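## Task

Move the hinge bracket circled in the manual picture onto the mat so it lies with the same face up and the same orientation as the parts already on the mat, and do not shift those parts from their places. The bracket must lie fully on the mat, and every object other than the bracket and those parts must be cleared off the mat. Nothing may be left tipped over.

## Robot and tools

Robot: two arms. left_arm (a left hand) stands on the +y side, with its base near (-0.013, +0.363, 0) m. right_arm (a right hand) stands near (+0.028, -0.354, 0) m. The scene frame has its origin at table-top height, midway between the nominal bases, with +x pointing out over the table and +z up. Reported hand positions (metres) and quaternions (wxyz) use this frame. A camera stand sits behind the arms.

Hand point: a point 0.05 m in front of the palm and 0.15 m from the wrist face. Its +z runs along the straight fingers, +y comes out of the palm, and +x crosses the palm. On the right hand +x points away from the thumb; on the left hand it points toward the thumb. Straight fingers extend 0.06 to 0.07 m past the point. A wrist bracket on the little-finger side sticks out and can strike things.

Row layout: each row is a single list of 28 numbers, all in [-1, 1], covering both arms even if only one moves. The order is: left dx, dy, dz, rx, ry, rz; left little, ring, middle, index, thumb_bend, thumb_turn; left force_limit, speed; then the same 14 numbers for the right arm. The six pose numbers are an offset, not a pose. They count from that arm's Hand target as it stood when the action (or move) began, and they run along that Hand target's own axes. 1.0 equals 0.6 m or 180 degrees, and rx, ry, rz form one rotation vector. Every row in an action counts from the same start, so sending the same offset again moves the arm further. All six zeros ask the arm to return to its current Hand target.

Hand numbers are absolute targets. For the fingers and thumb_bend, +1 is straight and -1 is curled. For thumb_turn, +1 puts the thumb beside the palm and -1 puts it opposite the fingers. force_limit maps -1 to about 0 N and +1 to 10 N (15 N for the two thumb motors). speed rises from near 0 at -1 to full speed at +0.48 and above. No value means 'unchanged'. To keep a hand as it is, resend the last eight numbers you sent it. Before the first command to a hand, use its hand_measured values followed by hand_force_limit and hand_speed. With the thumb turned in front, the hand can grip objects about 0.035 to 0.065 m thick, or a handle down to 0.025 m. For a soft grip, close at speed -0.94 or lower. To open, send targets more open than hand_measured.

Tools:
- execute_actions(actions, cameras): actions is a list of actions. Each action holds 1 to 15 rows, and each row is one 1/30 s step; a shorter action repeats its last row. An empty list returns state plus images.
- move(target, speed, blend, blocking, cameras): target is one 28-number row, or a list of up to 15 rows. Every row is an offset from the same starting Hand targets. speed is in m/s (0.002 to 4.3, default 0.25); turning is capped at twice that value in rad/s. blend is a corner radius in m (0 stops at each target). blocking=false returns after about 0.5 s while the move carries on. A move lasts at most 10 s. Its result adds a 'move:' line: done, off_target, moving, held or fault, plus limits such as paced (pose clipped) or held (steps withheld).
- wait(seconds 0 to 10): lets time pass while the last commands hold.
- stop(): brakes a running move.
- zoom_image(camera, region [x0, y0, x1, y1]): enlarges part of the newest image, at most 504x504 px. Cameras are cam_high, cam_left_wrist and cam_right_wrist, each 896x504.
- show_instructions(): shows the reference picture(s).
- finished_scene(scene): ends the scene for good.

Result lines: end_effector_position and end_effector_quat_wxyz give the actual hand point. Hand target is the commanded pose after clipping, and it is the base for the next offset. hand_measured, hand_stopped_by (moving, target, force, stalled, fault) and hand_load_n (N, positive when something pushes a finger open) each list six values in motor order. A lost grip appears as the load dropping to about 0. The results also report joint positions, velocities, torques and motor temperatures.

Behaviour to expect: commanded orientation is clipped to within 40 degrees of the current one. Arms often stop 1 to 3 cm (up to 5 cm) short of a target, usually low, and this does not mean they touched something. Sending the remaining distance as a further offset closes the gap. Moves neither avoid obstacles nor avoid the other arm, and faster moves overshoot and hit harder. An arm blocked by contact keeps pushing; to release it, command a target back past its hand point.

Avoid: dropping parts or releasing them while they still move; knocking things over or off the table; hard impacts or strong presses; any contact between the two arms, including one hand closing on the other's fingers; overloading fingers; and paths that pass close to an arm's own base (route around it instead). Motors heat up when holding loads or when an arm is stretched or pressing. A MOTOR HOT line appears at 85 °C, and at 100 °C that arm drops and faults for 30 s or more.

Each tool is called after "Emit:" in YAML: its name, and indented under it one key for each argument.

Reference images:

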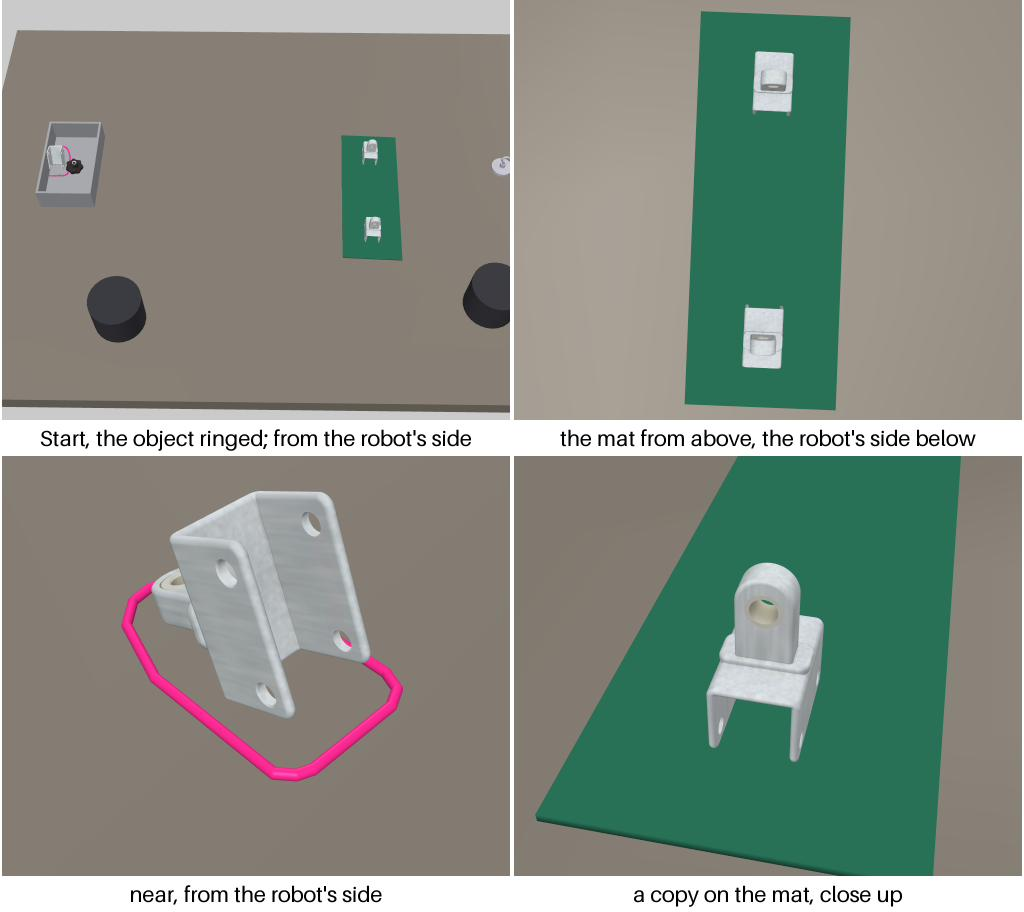

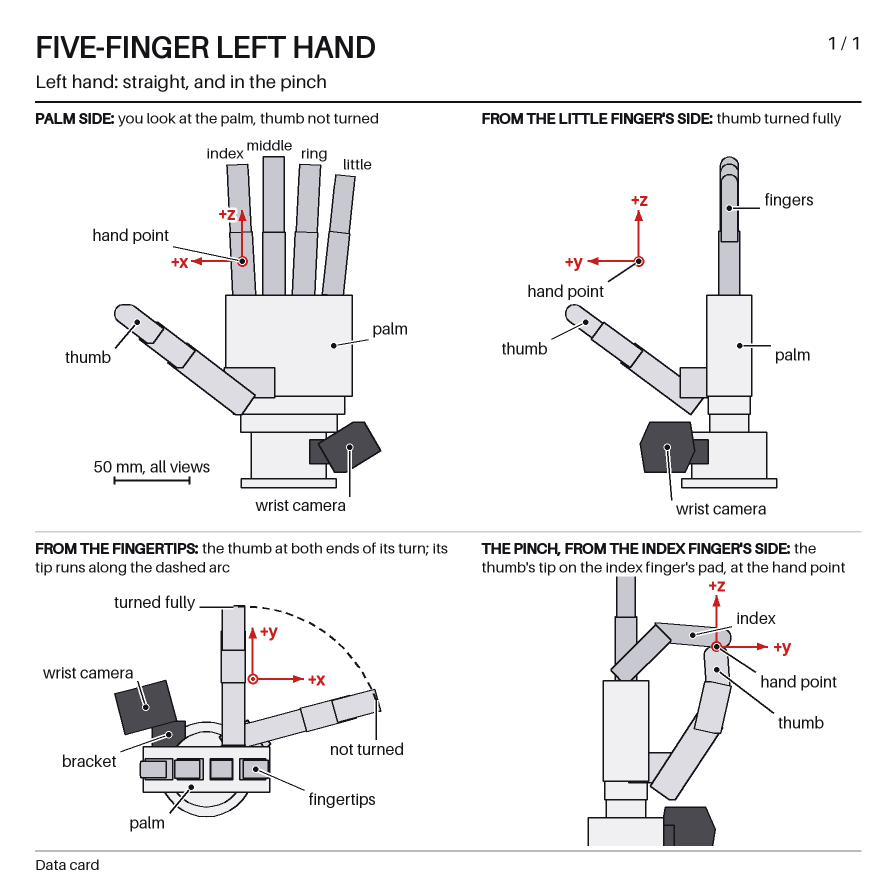

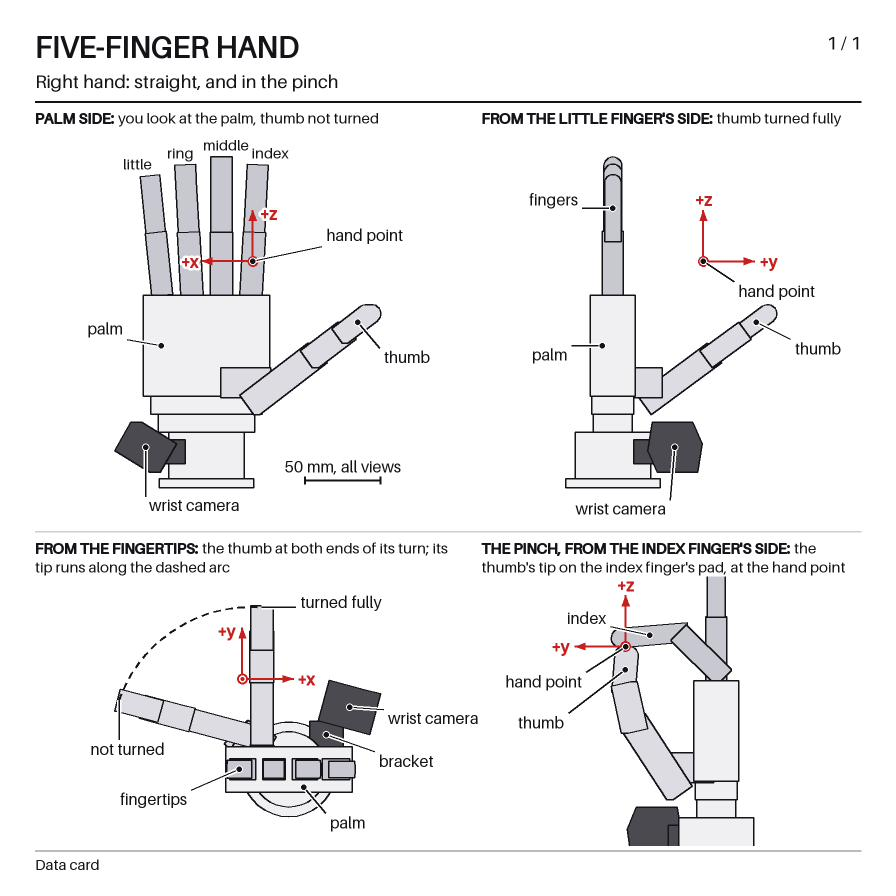

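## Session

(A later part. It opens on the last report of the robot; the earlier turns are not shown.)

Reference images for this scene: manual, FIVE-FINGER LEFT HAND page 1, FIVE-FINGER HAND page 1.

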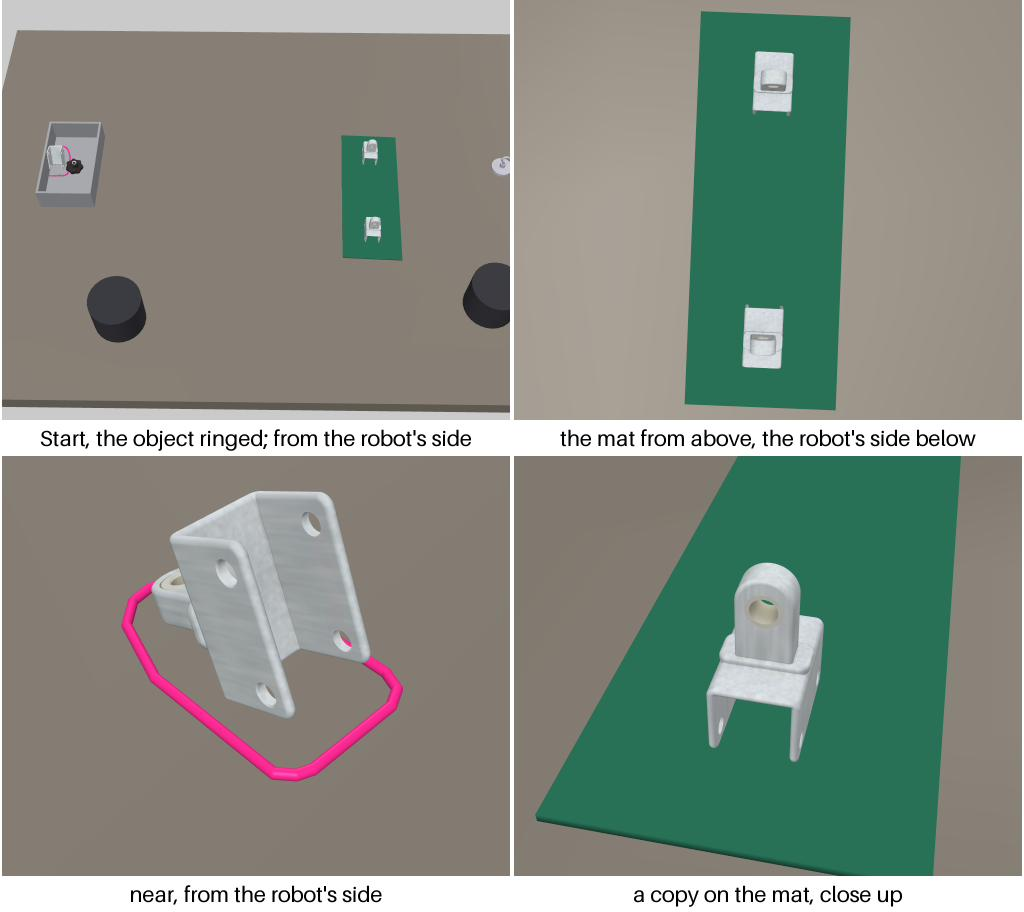

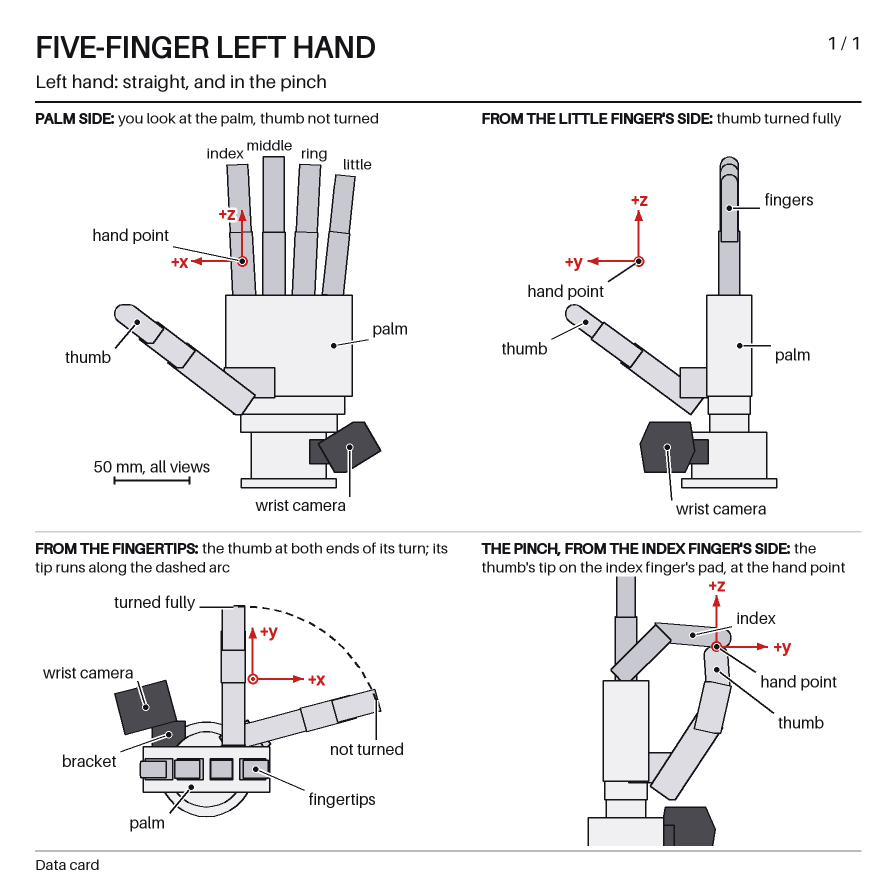

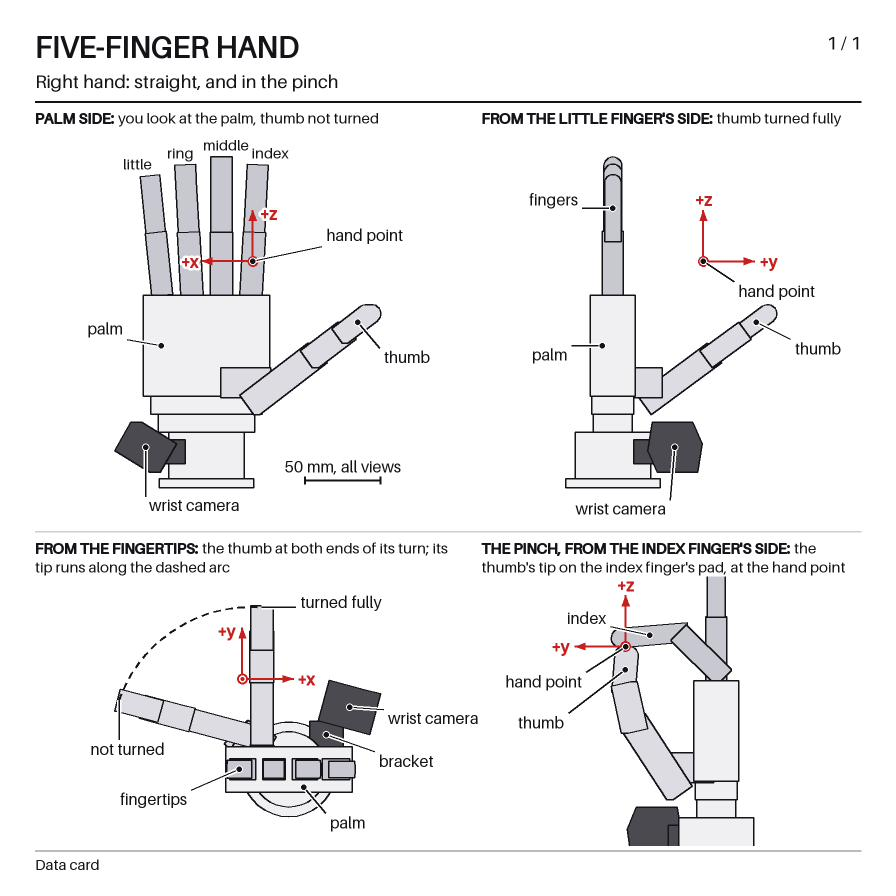

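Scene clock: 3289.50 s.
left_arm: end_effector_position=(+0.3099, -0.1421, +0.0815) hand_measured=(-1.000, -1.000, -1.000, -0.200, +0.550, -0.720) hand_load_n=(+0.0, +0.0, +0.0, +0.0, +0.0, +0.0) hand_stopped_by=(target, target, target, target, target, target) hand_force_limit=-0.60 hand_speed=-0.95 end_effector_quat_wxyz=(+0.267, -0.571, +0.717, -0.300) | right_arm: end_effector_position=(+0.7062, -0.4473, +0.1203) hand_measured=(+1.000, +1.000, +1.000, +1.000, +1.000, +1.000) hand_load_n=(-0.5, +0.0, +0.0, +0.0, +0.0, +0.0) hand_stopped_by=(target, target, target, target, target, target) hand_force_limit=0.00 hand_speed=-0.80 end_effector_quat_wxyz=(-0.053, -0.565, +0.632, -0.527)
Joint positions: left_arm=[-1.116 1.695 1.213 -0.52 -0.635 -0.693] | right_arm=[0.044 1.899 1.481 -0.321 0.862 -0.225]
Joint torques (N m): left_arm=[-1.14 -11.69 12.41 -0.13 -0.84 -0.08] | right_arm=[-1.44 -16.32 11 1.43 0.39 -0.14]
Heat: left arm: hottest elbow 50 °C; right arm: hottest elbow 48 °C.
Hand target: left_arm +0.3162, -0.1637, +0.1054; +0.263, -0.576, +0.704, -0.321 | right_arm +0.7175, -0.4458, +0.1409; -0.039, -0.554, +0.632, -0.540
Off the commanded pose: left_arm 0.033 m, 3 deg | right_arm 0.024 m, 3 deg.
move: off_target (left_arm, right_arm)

Emit:
move:
  target:
    - [0,0.0541,0.0469,0,0,0,-1,-1,-1,-0.2,0.55,-0.72,-0.6,-0.95,0,0,0,0,0,0,1,1,1,1,1,1,0.0,-0.8]
  speed: 0.05
  cameras: ["cam_left_wrist"]

Emit:
zoom_image:
  camera: "cam_left_wrist"
  region: [200, 240, 460, 430]

Scene clock: 3301.33 s.
left_arm: end_effector_position=(+0.3106, -0.1518, +0.0539) hand_measured=(-1.000, -1.000, -1.000, -0.200, +0.550, -0.720) hand_load_n=(+0.0, +0.0, +0.0, +0.0, +0.0, +0.0) hand_stopped_by=(target, target, target, target, target, target) hand_force_limit=-0.60 hand_speed=-0.95 end_effector_quat_wxyz=(+0.266, -0.569, +0.718, -0.301) | right_arm: end_effector_position=(+0.7062, -0.4473, +0.1203) hand_measured=(+1.000, +1.000, +1.000, +1.000, +1.000, +1.000) hand_load_n=(+0.0, +0.0, +0.0, +0.0, +0.0, +0.0) hand_stopped_by=(target, target, target, target, target, target) hand_force_limit=0.00 hand_speed=-0.80 end_effector_quat_wxyz=(-0.053, -0.565, +0.632, -0.527)
Joint positions: left_arm=[-1.123 1.75 1.206 -0.456 -0.635 -0.693] | right_arm=[0.044 1.899 1.481 -0.321 0.862 -0.225]
Joint torques (N m): left_arm=[-0.79 -12.63 8.38 1.57 -0.81 -0.08] | right_arm=[-1.38 -16.32 10.99 1.44 0.39 -0.14]
Heat: left arm: hottest elbow 50 °C; right arm: hottest elbow 48 °C.
Hand target: left_arm +0.3162, -0.1637, +0.0625; +0.263, -0.576, +0.704, -0.321 | right_arm +0.7175, -0.4458, +0.1409; -0.039, -0.554, +0.632, -0.540
Off the commanded pose: left_arm 0.016 m, 3 deg | right_arm 0.024 m, 3 deg.
move: off_target (left_arm, right_arm)
camera_calibration:
cam_left_wrist: T_world_to_cam=[[0.556885, -0.451319, 0.697273, -0.278182], [-0.644446, -0.76439, 0.0199334, 0.103741], [0.523992, -0.460456, -0.716528, -0.0799408], [0, 0, 0, 1]] pos_world=[0.26366, -0.0830595, 0.134621]
Images, in order (width x height): cam_left_wrist 896x504.

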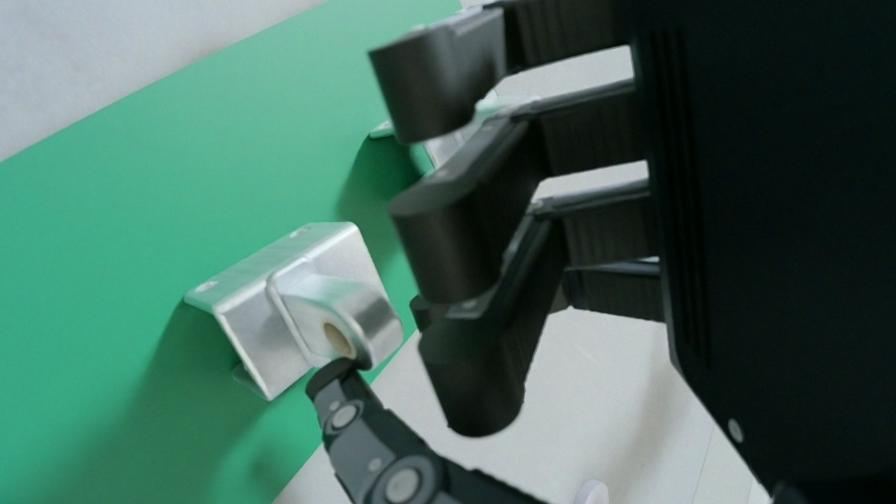

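Scaled by 1.938 from the camera's 896x504 image, which has a finer 1280x720 frame.

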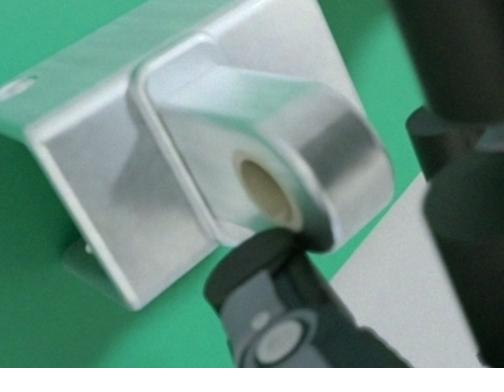

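Emit:
move:
  target:
    - [-0.0049,0.0246,0.0200,0,0,0,-1,-1,-1,-0.2,0.55,-0.72,-0.6,-0.95,0,0,0,0,0,0,1,1,1,1,1,1,0.0,-0.8]
  speed: 0.03
  cameras: ["cam_left_wrist"]

Emit:
zoom_image:
  camera: "cam_left_wrist"
  region: [200, 240, 460, 430]

Scene clock: 3330.13 s.
left_arm: end_effector_position=(+0.3102, -0.1513, +0.0379) hand_measured=(-1.000, -1.000, -1.000, -0.200, +0.550, -0.720) hand_load_n=(+0.0, +0.0, +0.0, +0.0, +0.0, -0.5) hand_stopped_by=(target, target, target, target, target, target) hand_force_limit=-0.60 hand_speed=-0.95 end_effector_quat_wxyz=(+0.264, -0.571, +0.715, -0.305) | right_arm: end_effector_position=(+0.7062, -0.4473, +0.1203) hand_measured=(+1.000, +1.000, +1.000, +1.000, +1.000, +1.000) hand_load_n=(+0.0, +0.0, +0.0, +0.0, +0.0, +0.0) hand_stopped_by=(target, target, target, target, target, target) hand_force_limit=0.00 hand_speed=-0.80 end_effector_quat_wxyz=(-0.053, -0.565, +0.632, -0.527)
Joint positions: left_arm=[-1.123 1.768 1.18 -0.405 -0.635 -0.699] | right_arm=[0.044 1.899 1.481 -0.321 0.862 -0.225]
Joint torques (N m): left_arm=[-0.09 -12.16 8.06 1.54 -0.79 -0.05] | right_arm=[-1.44 -16.32 10.97 1.46 0.39 -0.13]
Heat: left arm: hottest elbow 50 °C; right arm: hottest elbow 48 °C.
Hand target: left_arm +0.3162, -0.1606, +0.0435; +0.263, -0.576, +0.704, -0.321 | right_arm +0.7175, -0.4458, +0.1409; -0.039, -0.554, +0.632, -0.540
Off the commanded pose: left_arm 0.012 m, 2 deg | right_arm 0.024 m, 3 deg.
move: off_target (left_arm, right_arm)
camera_calibration:
cam_left_wrist: T_world_to_cam=[[0.557393, -0.442078, 0.702766, -0.265503], [-0.641344, -0.766802, 0.0263179, 0.102716], [0.527248, -0.465385, -0.710934, -0.0929224], [0, 0, 0, 1]] pos_world=[0.262859, -0.0818549, 0.117822]
Images, in order (width x height): cam_left_wrist 896x504.

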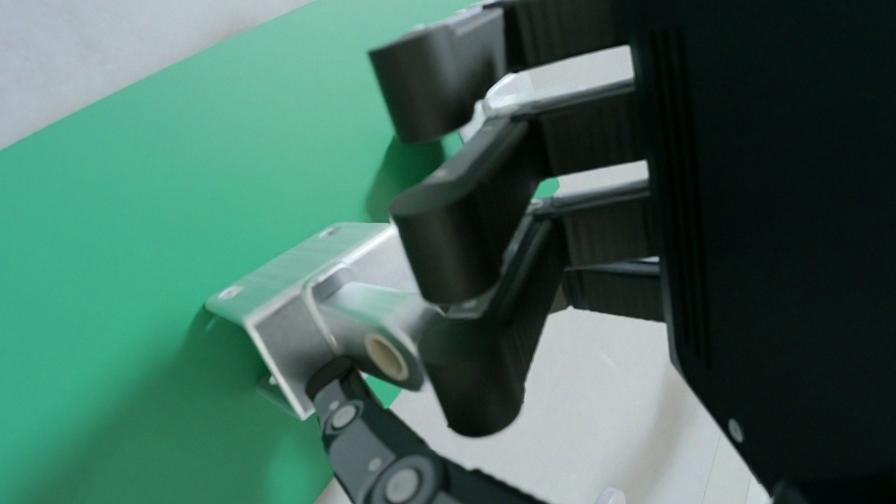

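Scaled by 1.938 from the camera's 896x504 image, which has a finer 1280x720 frame.

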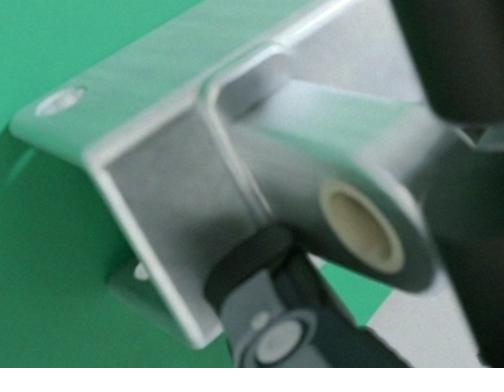

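Emit:
move:
  target:
    - [0,0,0,0,0,0,-1,-1,-1,-0.4,0.3,-0.72,-0.6,-0.95,0,0,0,0,0,0,1,1,1,1,1,1,0.0,-0.8]
  speed: 0.03
  cameras: ["cam_left_wrist"]

Emit:
zoom_image:
  camera: "cam_left_wrist"
  region: [200, 240, 460, 430]

Scene clock: 3370.53 s.
left_arm: end_effector_position=(+0.3094, -0.1518, +0.0370) hand_measured=(-1.000, -1.000, -1.000, -0.350, +0.472, -0.720) hand_load_n=(+0.0, +0.0, +0.0, +2.0, +3.0, +0.5) hand_stopped_by=(target, target, target, force, force, target) hand_force_limit=-0.60 hand_speed=-0.95 end_effector_quat_wxyz=(+0.264, -0.571, +0.715, -0.304) | right_arm: end_effector_position=(+0.7062, -0.4473, +0.1203) hand_measured=(+1.000, +1.000, +1.000, +1.000, +1.000, +1.000) hand_load_n=(+0.0, +0.0, +0.0, +0.0, +0.0, +0.0) hand_stopped_by=(target, target, target, target, target, target) hand_force_limit=0.00 hand_speed=-0.80 end_effector_quat_wxyz=(-0.053, -0.565, +0.632, -0.527)
Joint positions: left_arm=[-1.124 1.77 1.18 -0.405 -0.635 -0.7] | right_arm=[0.044 1.899 1.481 -0.321 0.862 -0.225]
Joint torques (N m): left_arm=[-0.62 -12.63 8.1 1.69 -0.75 -0.05] | right_arm=[-1.44 -16.38 11.03 1.42 0.38 -0.14]
Heat: left arm: hottest elbow 48 °C; right arm: hottest elbow 48 °C.
Hand target: left_arm +0.3162, -0.1606, +0.0435; +0.263, -0.576, +0.704, -0.321 | right_arm +0.7175, -0.4458, +0.1409; -0.039, -0.554, +0.632, -0.540
Off the commanded pose: left_arm 0.013 m, 2 deg | right_arm 0.024 m, 3 deg.
move: off_target (left_arm, right_arm)
camera_calibration:
cam_left_wrist: T_world_to_cam=[[0.557837, -0.442509, 0.702142, -0.264795], [-0.641697, -0.766491, 0.0267507, 0.101908], [0.526348, -0.465485, -0.711534, -0.0930045], [0, 0, 0, 1]] pos_world=[0.262059, -0.0823549, 0.117022]
Images, in order (width x height): cam_left_wrist 896x504.

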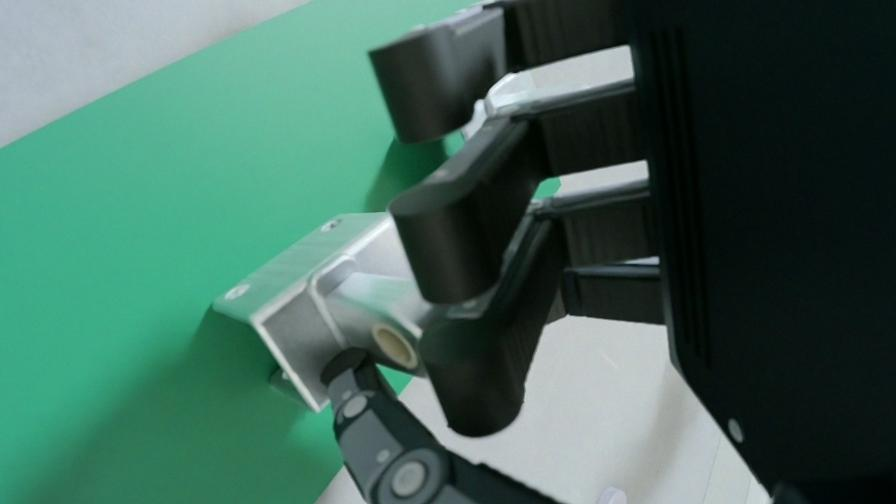

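Scaled by 1.938 from the camera's 896x504 image, which has a finer 1280x720 frame.

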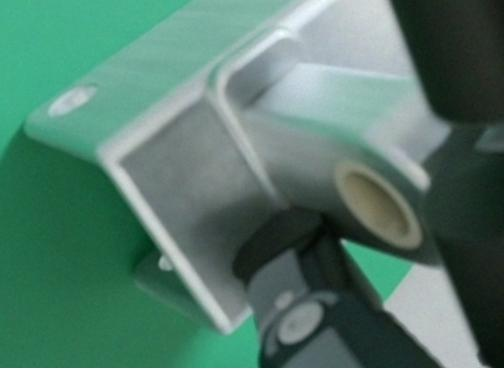

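Emit:
move:
  target:
    - [0,0,0,0,0,0,-1,-1,-1,-0.2,0.55,-0.72,-0.6,-0.95,0,0,0,0,0,0,1,1,1,1,1,1,0.0,-0.8]
    - [0,-0.0378,-0.0328,0,0,0,-1,-1,-1,-0.2,0.55,-0.72,-0.6,-0.95,0,0,0,0,0,0,1,1,1,1,1,1,0.0,-0.8]
    - [-0.0327,-0.0334,-0.0377,0,0,0,-1,-1,-1,-0.2,0.55,-0.72,-0.6,-0.95,0,0,0,0,0,0,1,1,1,1,1,1,0.0,-0.8]
  speed: 0.04
  cameras: ["cam_left_wrist"]

Emit:
zoom_image:
  camera: "cam_left_wrist"
  region: [200, 240, 460, 430]

Scene clock: 3405.03 s.
left_arm: end_effector_position=(+0.3066, -0.1359, +0.0495) hand_measured=(-1.000, -1.000, -1.000, -0.200, +0.550, -0.720) hand_load_n=(+0.0, +0.5, +0.0, -0.5, -0.5, +0.0) hand_stopped_by=(target, target, target, target, target, target) hand_force_limit=-0.60 hand_speed=-0.95 end_effector_quat_wxyz=(+0.265, -0.574, +0.714, -0.300) | right_arm: end_effector_position=(+0.7062, -0.4473, +0.1203) hand_measured=(+1.000, +1.000, +1.000, +1.000, +1.000, +1.000) hand_load_n=(+0.0, +0.0, +0.0, +0.0, +0.0, +0.0) hand_stopped_by=(target, target, target, target, target, target) hand_force_limit=0.00 hand_speed=-0.80 end_effector_quat_wxyz=(-0.053, -0.565, +0.632, -0.527)
Joint positions: left_arm=[-1.116 1.721 1.152 -0.434 -0.635 -0.702] | right_arm=[0.044 1.899 1.481 -0.321 0.862 -0.225]
Joint torques (N m): left_arm=[0.03 -14.92 8.4 1.03 -0.32 0.11] | right_arm=[-1.49 -16.44 10.97 1.44 0.39 -0.14]
Heat: left arm: hottest elbow 48 °C; right arm: hottest elbow 48 °C.
Hand target: left_arm +0.3162, -0.1406, +0.0734; +0.263, -0.576, +0.704, -0.321 | right_arm +0.7175, -0.4458, +0.1409; -0.039, -0.554, +0.632, -0.540
Off the commanded pose: left_arm 0.026 m, 3 deg | right_arm 0.024 m, 3 deg.
move: off_target (left_arm, right_arm)
camera_calibration:
cam_left_wrist: T_world_to_cam=[[0.564205, -0.44166, 0.697574, -0.266614], [-0.634872, -0.772227, 0.0245666, 0.10926], [0.527835, -0.456731, -0.716092, -0.0743992], [0, 0, 0, 1]] pos_world=[0.259062, -0.0673592, 0.130022]
Images, in order (width x height): cam_left_wrist 896x504.

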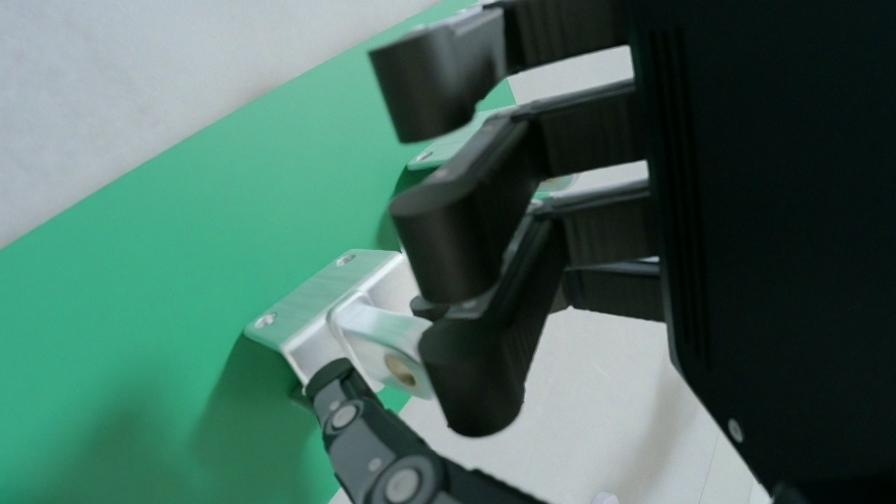

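Scaled by 1.938 from the camera's 896x504 image, which has a finer 1280x720 frame.

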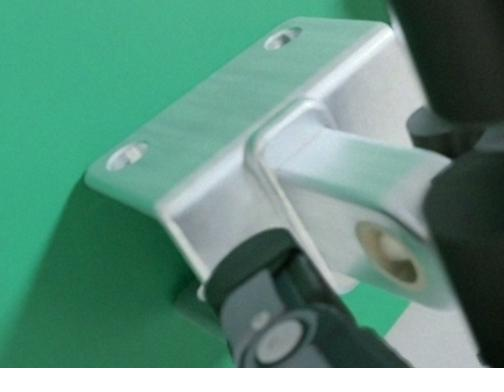

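Emit:
move:
  target:
    - [0,0,0,0,0,0,-1,-1,-1,-0.45,0.3,-0.72,-0.6,-0.95,0,0,0,0,0,0,1,1,1,1,1,1,0.0,-0.8]
  speed: 0.03
  cameras: ["cam_left_wrist"]

Emit:
zoom_image:
  camera: "cam_left_wrist"
  region: [200, 240, 460, 430]

Scene clock: 3418.17 s.
left_arm: end_effector_position=(+0.3094, -0.1341, +0.0494) hand_measured=(-1.000, -1.000, -1.000, -0.332, +0.476, -0.720) hand_load_n=(-0.5, +0.0, +0.0, +3.0, +3.0, +0.5) hand_stopped_by=(target, target, target, force, force, target) hand_force_limit=-0.60 hand_speed=-0.95 end_effector_quat_wxyz=(+0.266, -0.576, +0.713, -0.299) | right_arm: end_effector_position=(+0.7062, -0.4473, +0.1203) hand_measured=(+1.000, +1.000, +1.000, +1.000, +1.000, +1.000) hand_load_n=(+0.0, +0.0, +0.0, +0.0, -0.5, +0.0) hand_stopped_by=(target, target, target, target, target, target) hand_force_limit=0.00 hand_speed=-0.80 end_effector_quat_wxyz=(-0.053, -0.565, +0.632, -0.527)
Joint positions: left_arm=[-1.11 1.721 1.152 -0.434 -0.633 -0.702] | right_arm=[0.044 1.899 1.481 -0.321 0.862 -0.225]
Joint torques (N m): left_arm=[0.79 -14.45 8.34 1.01 -0.36 0.11] | right_arm=[-1.38 -16.38 10.97 1.43 0.38 -0.14]
Heat: left arm: hottest elbow 48 °C; right arm: hottest elbow 48 °C.
Hand target: left_arm +0.3162, -0.1406, +0.0734; +0.263, -0.576, +0.704, -0.321 | right_arm +0.7175, -0.4458, +0.1409; -0.039, -0.554, +0.632, -0.540
Off the commanded pose: left_arm 0.026 m, 3 deg | right_arm 0.024 m, 3 deg.
move: off_target (left_arm, right_arm)
camera_calibration:
cam_left_wrist: T_world_to_cam=[[0.567269, -0.438259, 0.697234, -0.267852], [-0.630784, -0.775532, 0.0257303, 0.110645], [0.52945, -0.4544, -0.716382, -0.0752201], [0, 0, 0, 1]] pos_world=[0.261563, -0.0657596, 0.130022]
Images, in order (width x height): cam_left_wrist 896x504.

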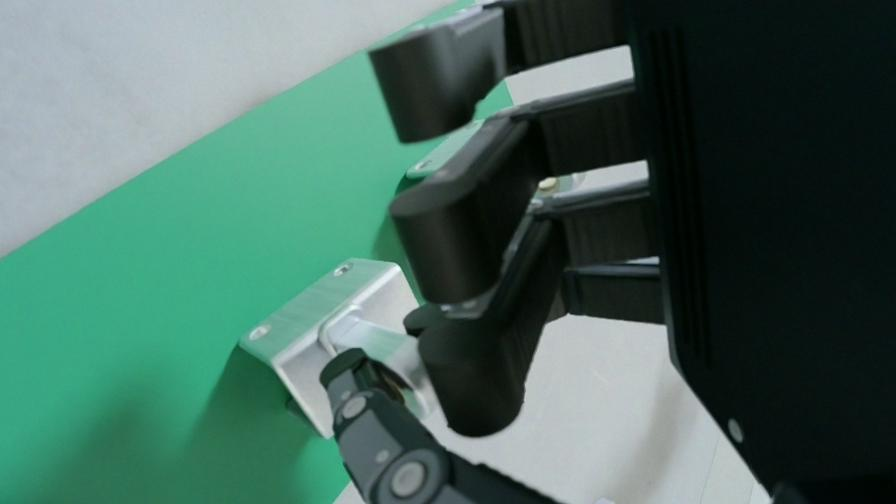

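Scaled by 1.938 from the camera's 896x504 image, which has a finer 1280x720 frame.

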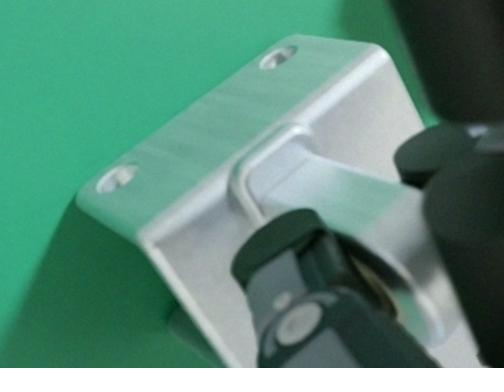

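Emit:
move:
  target:
    - [0,0,0,0,0,0,-1,-1,-1,-0.6,0.1,-0.72,0.0,-0.95,0,0,0,0,0,0,1,1,1,1,1,1,0.0,-0.8]
    - [0,-0.0126,-0.0109,0,-0.0378,-0.0328,-1,-1,-1,-0.6,0.1,-0.72,0.0,-0.95,0,0,0,0,0,0,1,1,1,1,1,1,0.0,-0.8]
  speed: 0.03
  cameras: ["cam_left_wrist"]

Emit:
zoom_image:
  camera: "cam_left_wrist"
  region: [200, 240, 460, 430]

Scene clock: 3446.87 s.
left_arm: end_effector_position=(+0.3064, -0.1157, +0.0521) hand_measured=(-1.000, -1.000, -1.000, -0.340, +0.462, -0.720) hand_load_n=(+0.0, +0.0, +0.0, +4.5, +6.5, +0.0) hand_stopped_by=(target, target, target, force, force, target) hand_force_limit=0.00 hand_speed=-0.95 end_effector_quat_wxyz=(+0.293, -0.621, +0.675, -0.270) | right_arm: end_effector_position=(+0.7062, -0.4473, +0.1203) hand_measured=(+1.000, +1.000, +1.000, +1.000, +1.000, +1.000) hand_load_n=(+0.0, +0.0, +0.0, +0.0, +0.0, +0.0) hand_stopped_by=(target, target, target, target, target, target) hand_force_limit=0.00 hand_speed=-0.80 end_effector_quat_wxyz=(-0.053, -0.565, +0.632, -0.527)
Joint positions: left_arm=[-1.124 1.721 1.178 -0.591 -0.717 -0.869] | right_arm=[0.044 1.899 1.481 -0.321 0.862 -0.225]
Joint torques (N m): left_arm=[-0.67 -12.92 12.37 -0.08 -1.02 -0.12] | right_arm=[-1.38 -16.32 10.99 1.42 0.39 -0.14]
Heat: left arm: hottest elbow 48 °C; right arm: hottest elbow 48 °C.
Hand target: left_arm +0.3162, -0.1407, +0.0834; -0.288, +0.629, -0.657, +0.300 | right_arm +0.7175, -0.4458, +0.1409; -0.039, -0.554, +0.632, -0.540
Off the commanded pose: left_arm 0.041 m, 4 deg | right_arm 0.024 m, 3 deg.
move: off_target (left_arm, right_arm)
camera_calibration:
cam_left_wrist: T_world_to_cam=[[0.625778, -0.373136, 0.684961, -0.269648], [-0.51534, -0.856976, 0.00397098, 0.0792917], [0.585514, -0.355473, -0.728569, -0.06844], [0, 0, 0, 1]] pos_world=[0.249674, -0.0569927, 0.13452]
Images, in order (width x height): cam_left_wrist 896x504.

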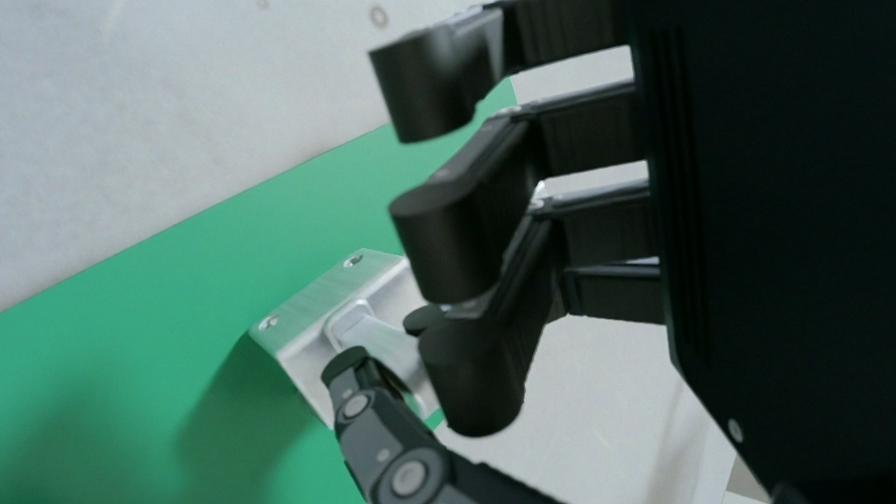

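Scaled by 1.938 from the camera's 896x504 image, which has a finer 1280x720 frame.

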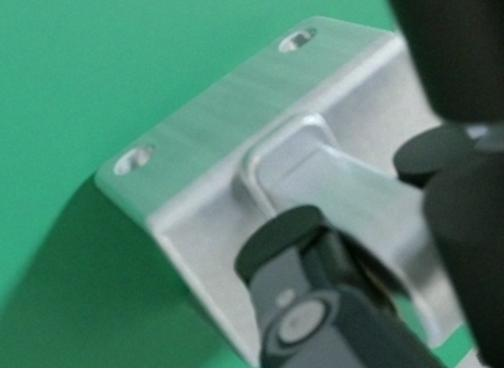

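Emit:
move:
  target:
    - [0.0167,-0.0080,-0.0060,0,0,0,-1,-1,-1,-0.6,0.1,-0.72,0.0,-0.95,0,0,0,0,0,0,1,1,1,1,1,1,0.0,-0.8]
  speed: 0.03
  cameras: ["cam_left_wrist"]

Scene clock: 3485.53 s.
left_arm: end_effector_position=(+0.3082, -0.1257, +0.0603) hand_measured=(-1.000, -1.000, -1.000, -0.340, +0.462, -0.720) hand_load_n=(+0.0, +0.0, +0.0, +4.5, +6.5, +0.0) hand_stopped_by=(target, target, target, force, force, target) hand_force_limit=0.00 hand_speed=-0.95 end_effector_quat_wxyz=(-0.293, +0.623, -0.673, +0.272) | right_arm: end_effector_position=(+0.7062, -0.4473, +0.1203) hand_measured=(+1.000, +1.000, +1.000, +1.000, +1.000, +1.000) hand_load_n=(+0.0, +0.0, +0.0, +0.0, +0.0, +0.0) hand_stopped_by=(target, target, target, target, target, target) hand_force_limit=0.00 hand_speed=-0.80 end_effector_quat_wxyz=(-0.053, -0.565, +0.632, -0.527)
Joint positions: left_arm=[-1.13 1.732 1.216 -0.62 -0.722 -0.88] | right_arm=[0.044 1.899 1.481 -0.321 0.862 -0.225]
Joint torques (N m): left_arm=[-0.56 -12.51 12.57 -0.08 -1.04 -0.11] | right_arm=[-1.49 -16.38 10.97 1.42 0.39 -0.14]
Heat: left arm: hottest elbow 53 °C; right arm: hottest elbow 48 °C.
Hand target: left_arm +0.3162, -0.1507, +0.0894; -0.288, +0.629, -0.657, +0.300 | right_arm +0.7175, -0.4458, +0.1409; -0.039, -0.554, +0.632, -0.540
Off the commanded pose: left_arm 0.039 m, 4 deg | right_arm 0.024 m, 3 deg.
move: off_target (left_arm, right_arm)
camera_calibration:
cam_left_wrist: T_world_to_cam=[[0.624816, -0.367958, 0.68863, -0.279425], [-0.51269, -0.85855, 0.0064273, 0.0703795], [0.588859, -0.35707, -0.725084, -0.0686094], [0, 0, 0, 1]] pos_world=[0.251073, -0.0668906, 0.14222]
Images, in order (width x height): cam_left_wrist 896x504.

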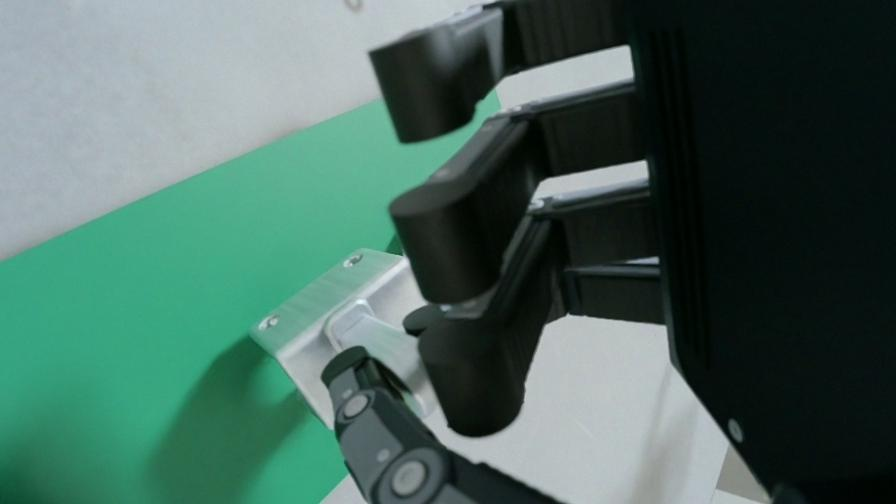

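Emit:
move:
  target:
    - [-0.010,0.0394,0.0335,0,0,0,-1,-1,-1,-0.6,0.1,-0.72,0.0,-0.95,0,0,0,0,0,0,1,1,1,1,1,1,0.0,-0.8]
  speed: 0.03
  cameras: ["cam_left_wrist"]

Emit:
zoom_image:
  camera: "cam_left_wrist"
  region: [200, 240, 460, 430]

Scene clock: 3498.27 s.
left_arm: end_effector_position=(+0.3123, -0.1323, +0.0505) hand_measured=(-1.000, -1.000, -1.000, -0.340, +0.462, -0.720) hand_load_n=(+0.0, +0.0, +0.5, +5.5, +6.0, -0.5) hand_stopped_by=(target, target, target, force, force, target) hand_force_limit=0.00 hand_speed=-0.95 end_effector_quat_wxyz=(-0.291, +0.625, -0.669, +0.279) | right_arm: end_effector_position=(+0.7062, -0.4473, +0.1203) hand_measured=(+1.000, +1.000, +1.000, +1.000, +1.000, +1.000) hand_load_n=(+0.0, +0.0, +0.0, +0.0, +0.0, +0.0) hand_stopped_by=(target, target, target, target, target, target) hand_force_limit=0.00 hand_speed=-0.80 end_effector_quat_wxyz=(-0.053, -0.565, +0.632, -0.527)
Joint positions: left_arm=[-1.129 1.755 1.213 -0.575 -0.722 -0.88] | right_arm=[0.044 1.899 1.481 -0.321 0.862 -0.225]
Joint torques (N m): left_arm=[-0.56 -12.75 8.34 1.57 -0.92 -0.05] | right_arm=[-1.55 -16.32 11.02 1.43 0.38 -0.14]
Heat: left arm: hottest elbow 54 °C; right arm: hottest elbow 48 °C.
Hand target: left_arm +0.3161, -0.1447, +0.0584; -0.288, +0.629, -0.657, +0.300 | right_arm +0.7175, -0.4458, +0.1409; -0.039, -0.554, +0.632, -0.540
Off the commanded pose: left_arm 0.015 m, 3 deg | right_arm 0.024 m, 3 deg.
move: off_target (left_arm, right_arm)
camera_calibration:
cam_left_wrist: T_world_to_cam=[[0.619804, -0.355563, 0.699584, -0.275046], [-0.51151, -0.859118, 0.0165313, 0.0659844], [0.595147, -0.36809, -0.714359, -0.0844203], [0, 0, 0, 1]] pos_world=[0.254469, -0.0721822, 0.131021]
Images, in order (width x height): cam_left_wrist 896x504.

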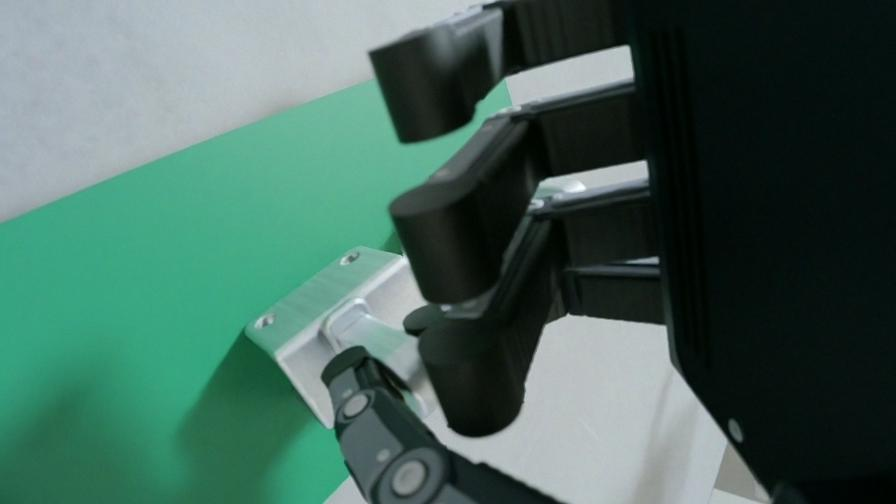

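Scaled by 1.938 from the camera's 896x504 image, which has a finer 1280x720 frame.

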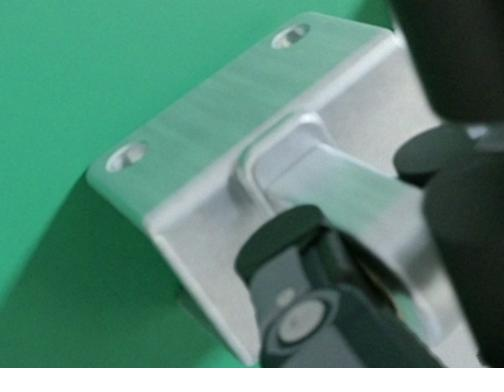

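Emit:
move:
  target:
    - [0,0.0088,0.0076,0,0,0,-1,-1,-1,-0.6,0.1,-0.72,0.0,-0.95,0,0,0,0,0,0,1,1,1,1,1,1,0.0,-0.8]
  speed: 0.03
  cameras: ["cam_left_wrist"]

Emit:
zoom_image:
  camera: "cam_left_wrist"
  region: [200, 240, 460, 430]

Scene clock: 3511.93 s.
left_arm: end_effector_position=(+0.3133, -0.1331, +0.0489) hand_measured=(-1.000, -1.000, -1.000, -0.340, +0.462, -0.720) hand_load_n=(+0.0, +0.0, +0.0, +5.5, +6.0, -1.0) hand_stopped_by=(target, target, target, force, force, target) hand_force_limit=0.00 hand_speed=-0.95 end_effector_quat_wxyz=(-0.291, +0.625, -0.666, +0.284) | right_arm: end_effector_position=(+0.7062, -0.4473, +0.1203) hand_measured=(+1.000, +1.000, +1.000, +1.000, +1.000, +1.000) hand_load_n=(+0.0, +0.0, +0.0, +0.0, +0.0, +0.0) hand_stopped_by=(target, target, target, target, target, target) hand_force_limit=0.00 hand_speed=-0.80 end_effector_quat_wxyz=(-0.053, -0.565, +0.632, -0.527)
Joint positions: left_arm=[-1.129 1.756 1.207 -0.558 -0.725 -0.88] | right_arm=[0.044 1.899 1.481 -0.321 0.862 -0.225]
Joint torques (N m): left_arm=[-0.5 -11.87 8.17 1.55 -0.8 -0.08] | right_arm=[-1.44 -16.32 10.97 1.43 0.38 -0.15]
Heat: left arm: hottest elbow 52 °C; right arm: hottest elbow 48 °C.
Hand target: left_arm +0.3161, -0.1447, +0.0514; -0.288, +0.629, -0.657, +0.300 | right_arm +0.7175, -0.4458, +0.1409; -0.039, -0.554, +0.632, -0.540
Off the commanded pose: left_arm 0.012 m, 2 deg | right_arm 0.024 m, 3 deg.
move: off_target (left_arm, right_arm)
camera_calibration:
cam_left_wrist: T_world_to_cam=[[0.615793, -0.349702, 0.706051, -0.273103], [-0.510416, -0.859709, 0.0193596, 0.065287], [0.600229, -0.372302, -0.707896, -0.0889118], [0, 0, 0, 1]] pos_world=[0.254866, -0.0724787, 0.12862]
Images, in order (width x height): cam_left_wrist 896x504.

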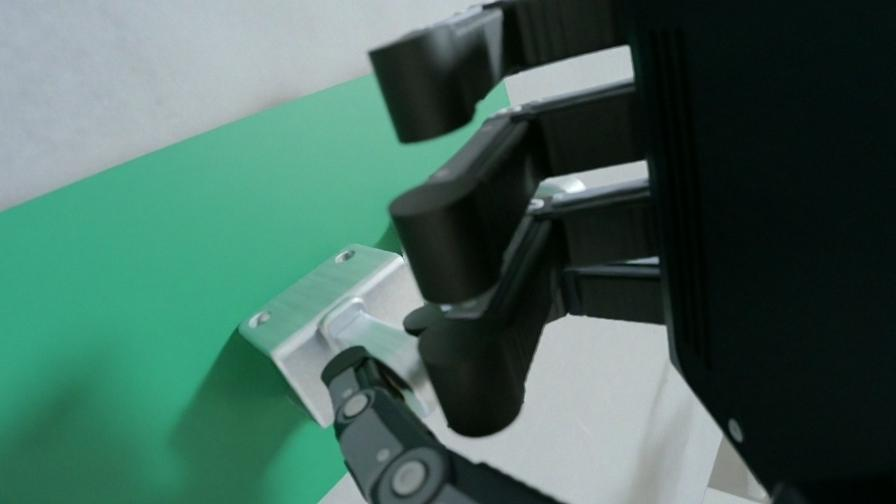

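Scaled by 1.938 from the camera's 896x504 image, which has a finer 1280x720 frame.

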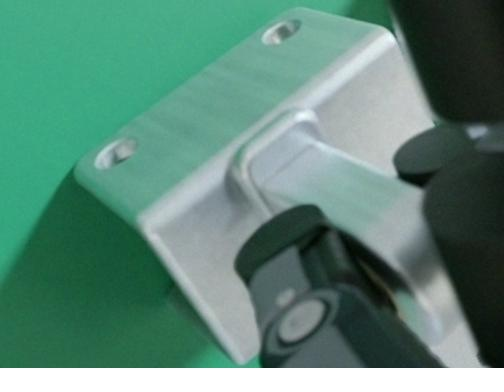

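Emit:
move:
  target:
    - [0,-0.0151,-0.0131,0,0,0,-1,-1,-1,-0.6,0.1,-0.72,0.0,-0.95,0,0,0,0,0,0,1,1,1,1,1,1,0.0,-0.8]
    - [0,-0.0151,-0.0131,0,0,0,-1,-1,-1,-0.31,0.49,-0.72,0.0,-0.97,0,0,0,0,0,0,1,1,1,1,1,1,0.0,-0.8]
  speed: 0.03
  cameras: ["cam_left_wrist"]

Emit:
zoom_image:
  camera: "cam_left_wrist"
  region: [200, 240, 460, 430]

Scene clock: 3527.90 s.
left_arm: end_effector_position=(+0.3133, -0.1331, +0.0489) hand_measured=(-1.000, -1.000, -1.000, -0.310, +0.490, -0.720) hand_load_n=(+0.0, +0.0, +0.0, +0.0, +0.0, +0.0) hand_stopped_by=(target, target, target, target, target, target) hand_force_limit=0.00 hand_speed=-0.97 end_effector_quat_wxyz=(-0.291, +0.625, -0.666, +0.284) | right_arm: end_effector_position=(+0.7062, -0.4473, +0.1203) hand_measured=(+1.000, +1.000, +1.000, +1.000, +1.000, +1.000) hand_load_n=(+0.0, +0.0, +0.0, +0.0, +0.0, +0.0) hand_stopped_by=(target, target, target, target, target, target) hand_force_limit=0.00 hand_speed=-0.80 end_effector_quat_wxyz=(-0.053, -0.565, +0.632, -0.527)
Joint positions: left_arm=[-1.129 1.756 1.207 -0.558 -0.725 -0.88] | right_arm=[0.044 1.899 1.481 -0.321 0.862 -0.225]
Joint torques (N m): left_arm=[-0.21 -12.92 9.17 0.18 -0.77 -0.03] | right_arm=[-1.55 -16.5 11 1.44 0.38 -0.14]
Heat: left arm: hottest elbow 51 °C; right arm: hottest elbow 48 °C.
Hand target: left_arm +0.3161, -0.1447, +0.0634; -0.288, +0.629, -0.657, +0.300 | right_arm +0.7175, -0.4458, +0.1409; -0.039, -0.554, +0.632, -0.540
Off the commanded pose: left_arm 0.019 m, 2 deg | right_arm 0.024 m, 3 deg.
move: off_target (left_arm, right_arm); target 2's new numbers were sent with left_arm's hand 0.019 m and 2 deg from that target
camera_calibration:
cam_left_wrist: T_world_to_cam=[[0.615793, -0.349702, 0.706051, -0.273103], [-0.510416, -0.859709, 0.0193596, 0.065287], [0.600229, -0.372302, -0.707896, -0.0889118], [0, 0, 0, 1]] pos_world=[0.254866, -0.0724787, 0.12862]
Images, in order (width x height): cam_left_wrist 896x504.

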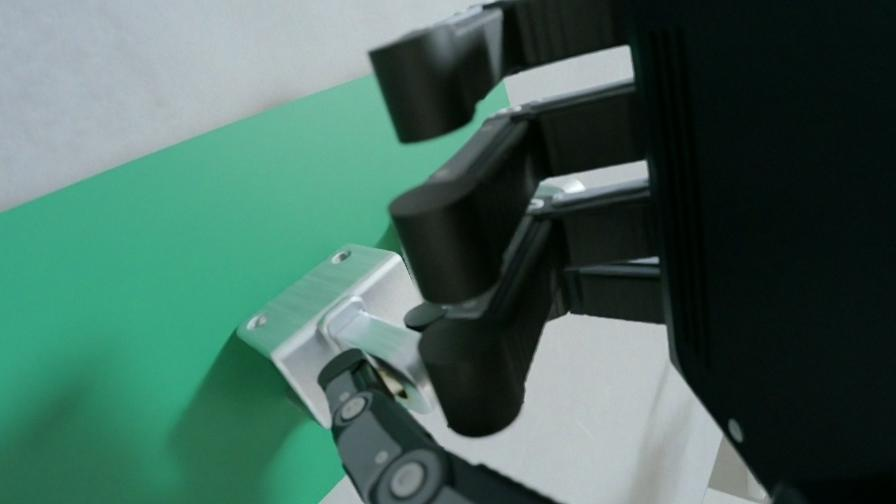

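Scaled by 1.938 from the camera's 896x504 image, which has a finer 1280x720 frame.

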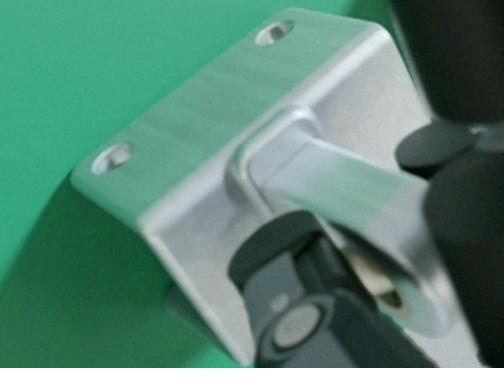

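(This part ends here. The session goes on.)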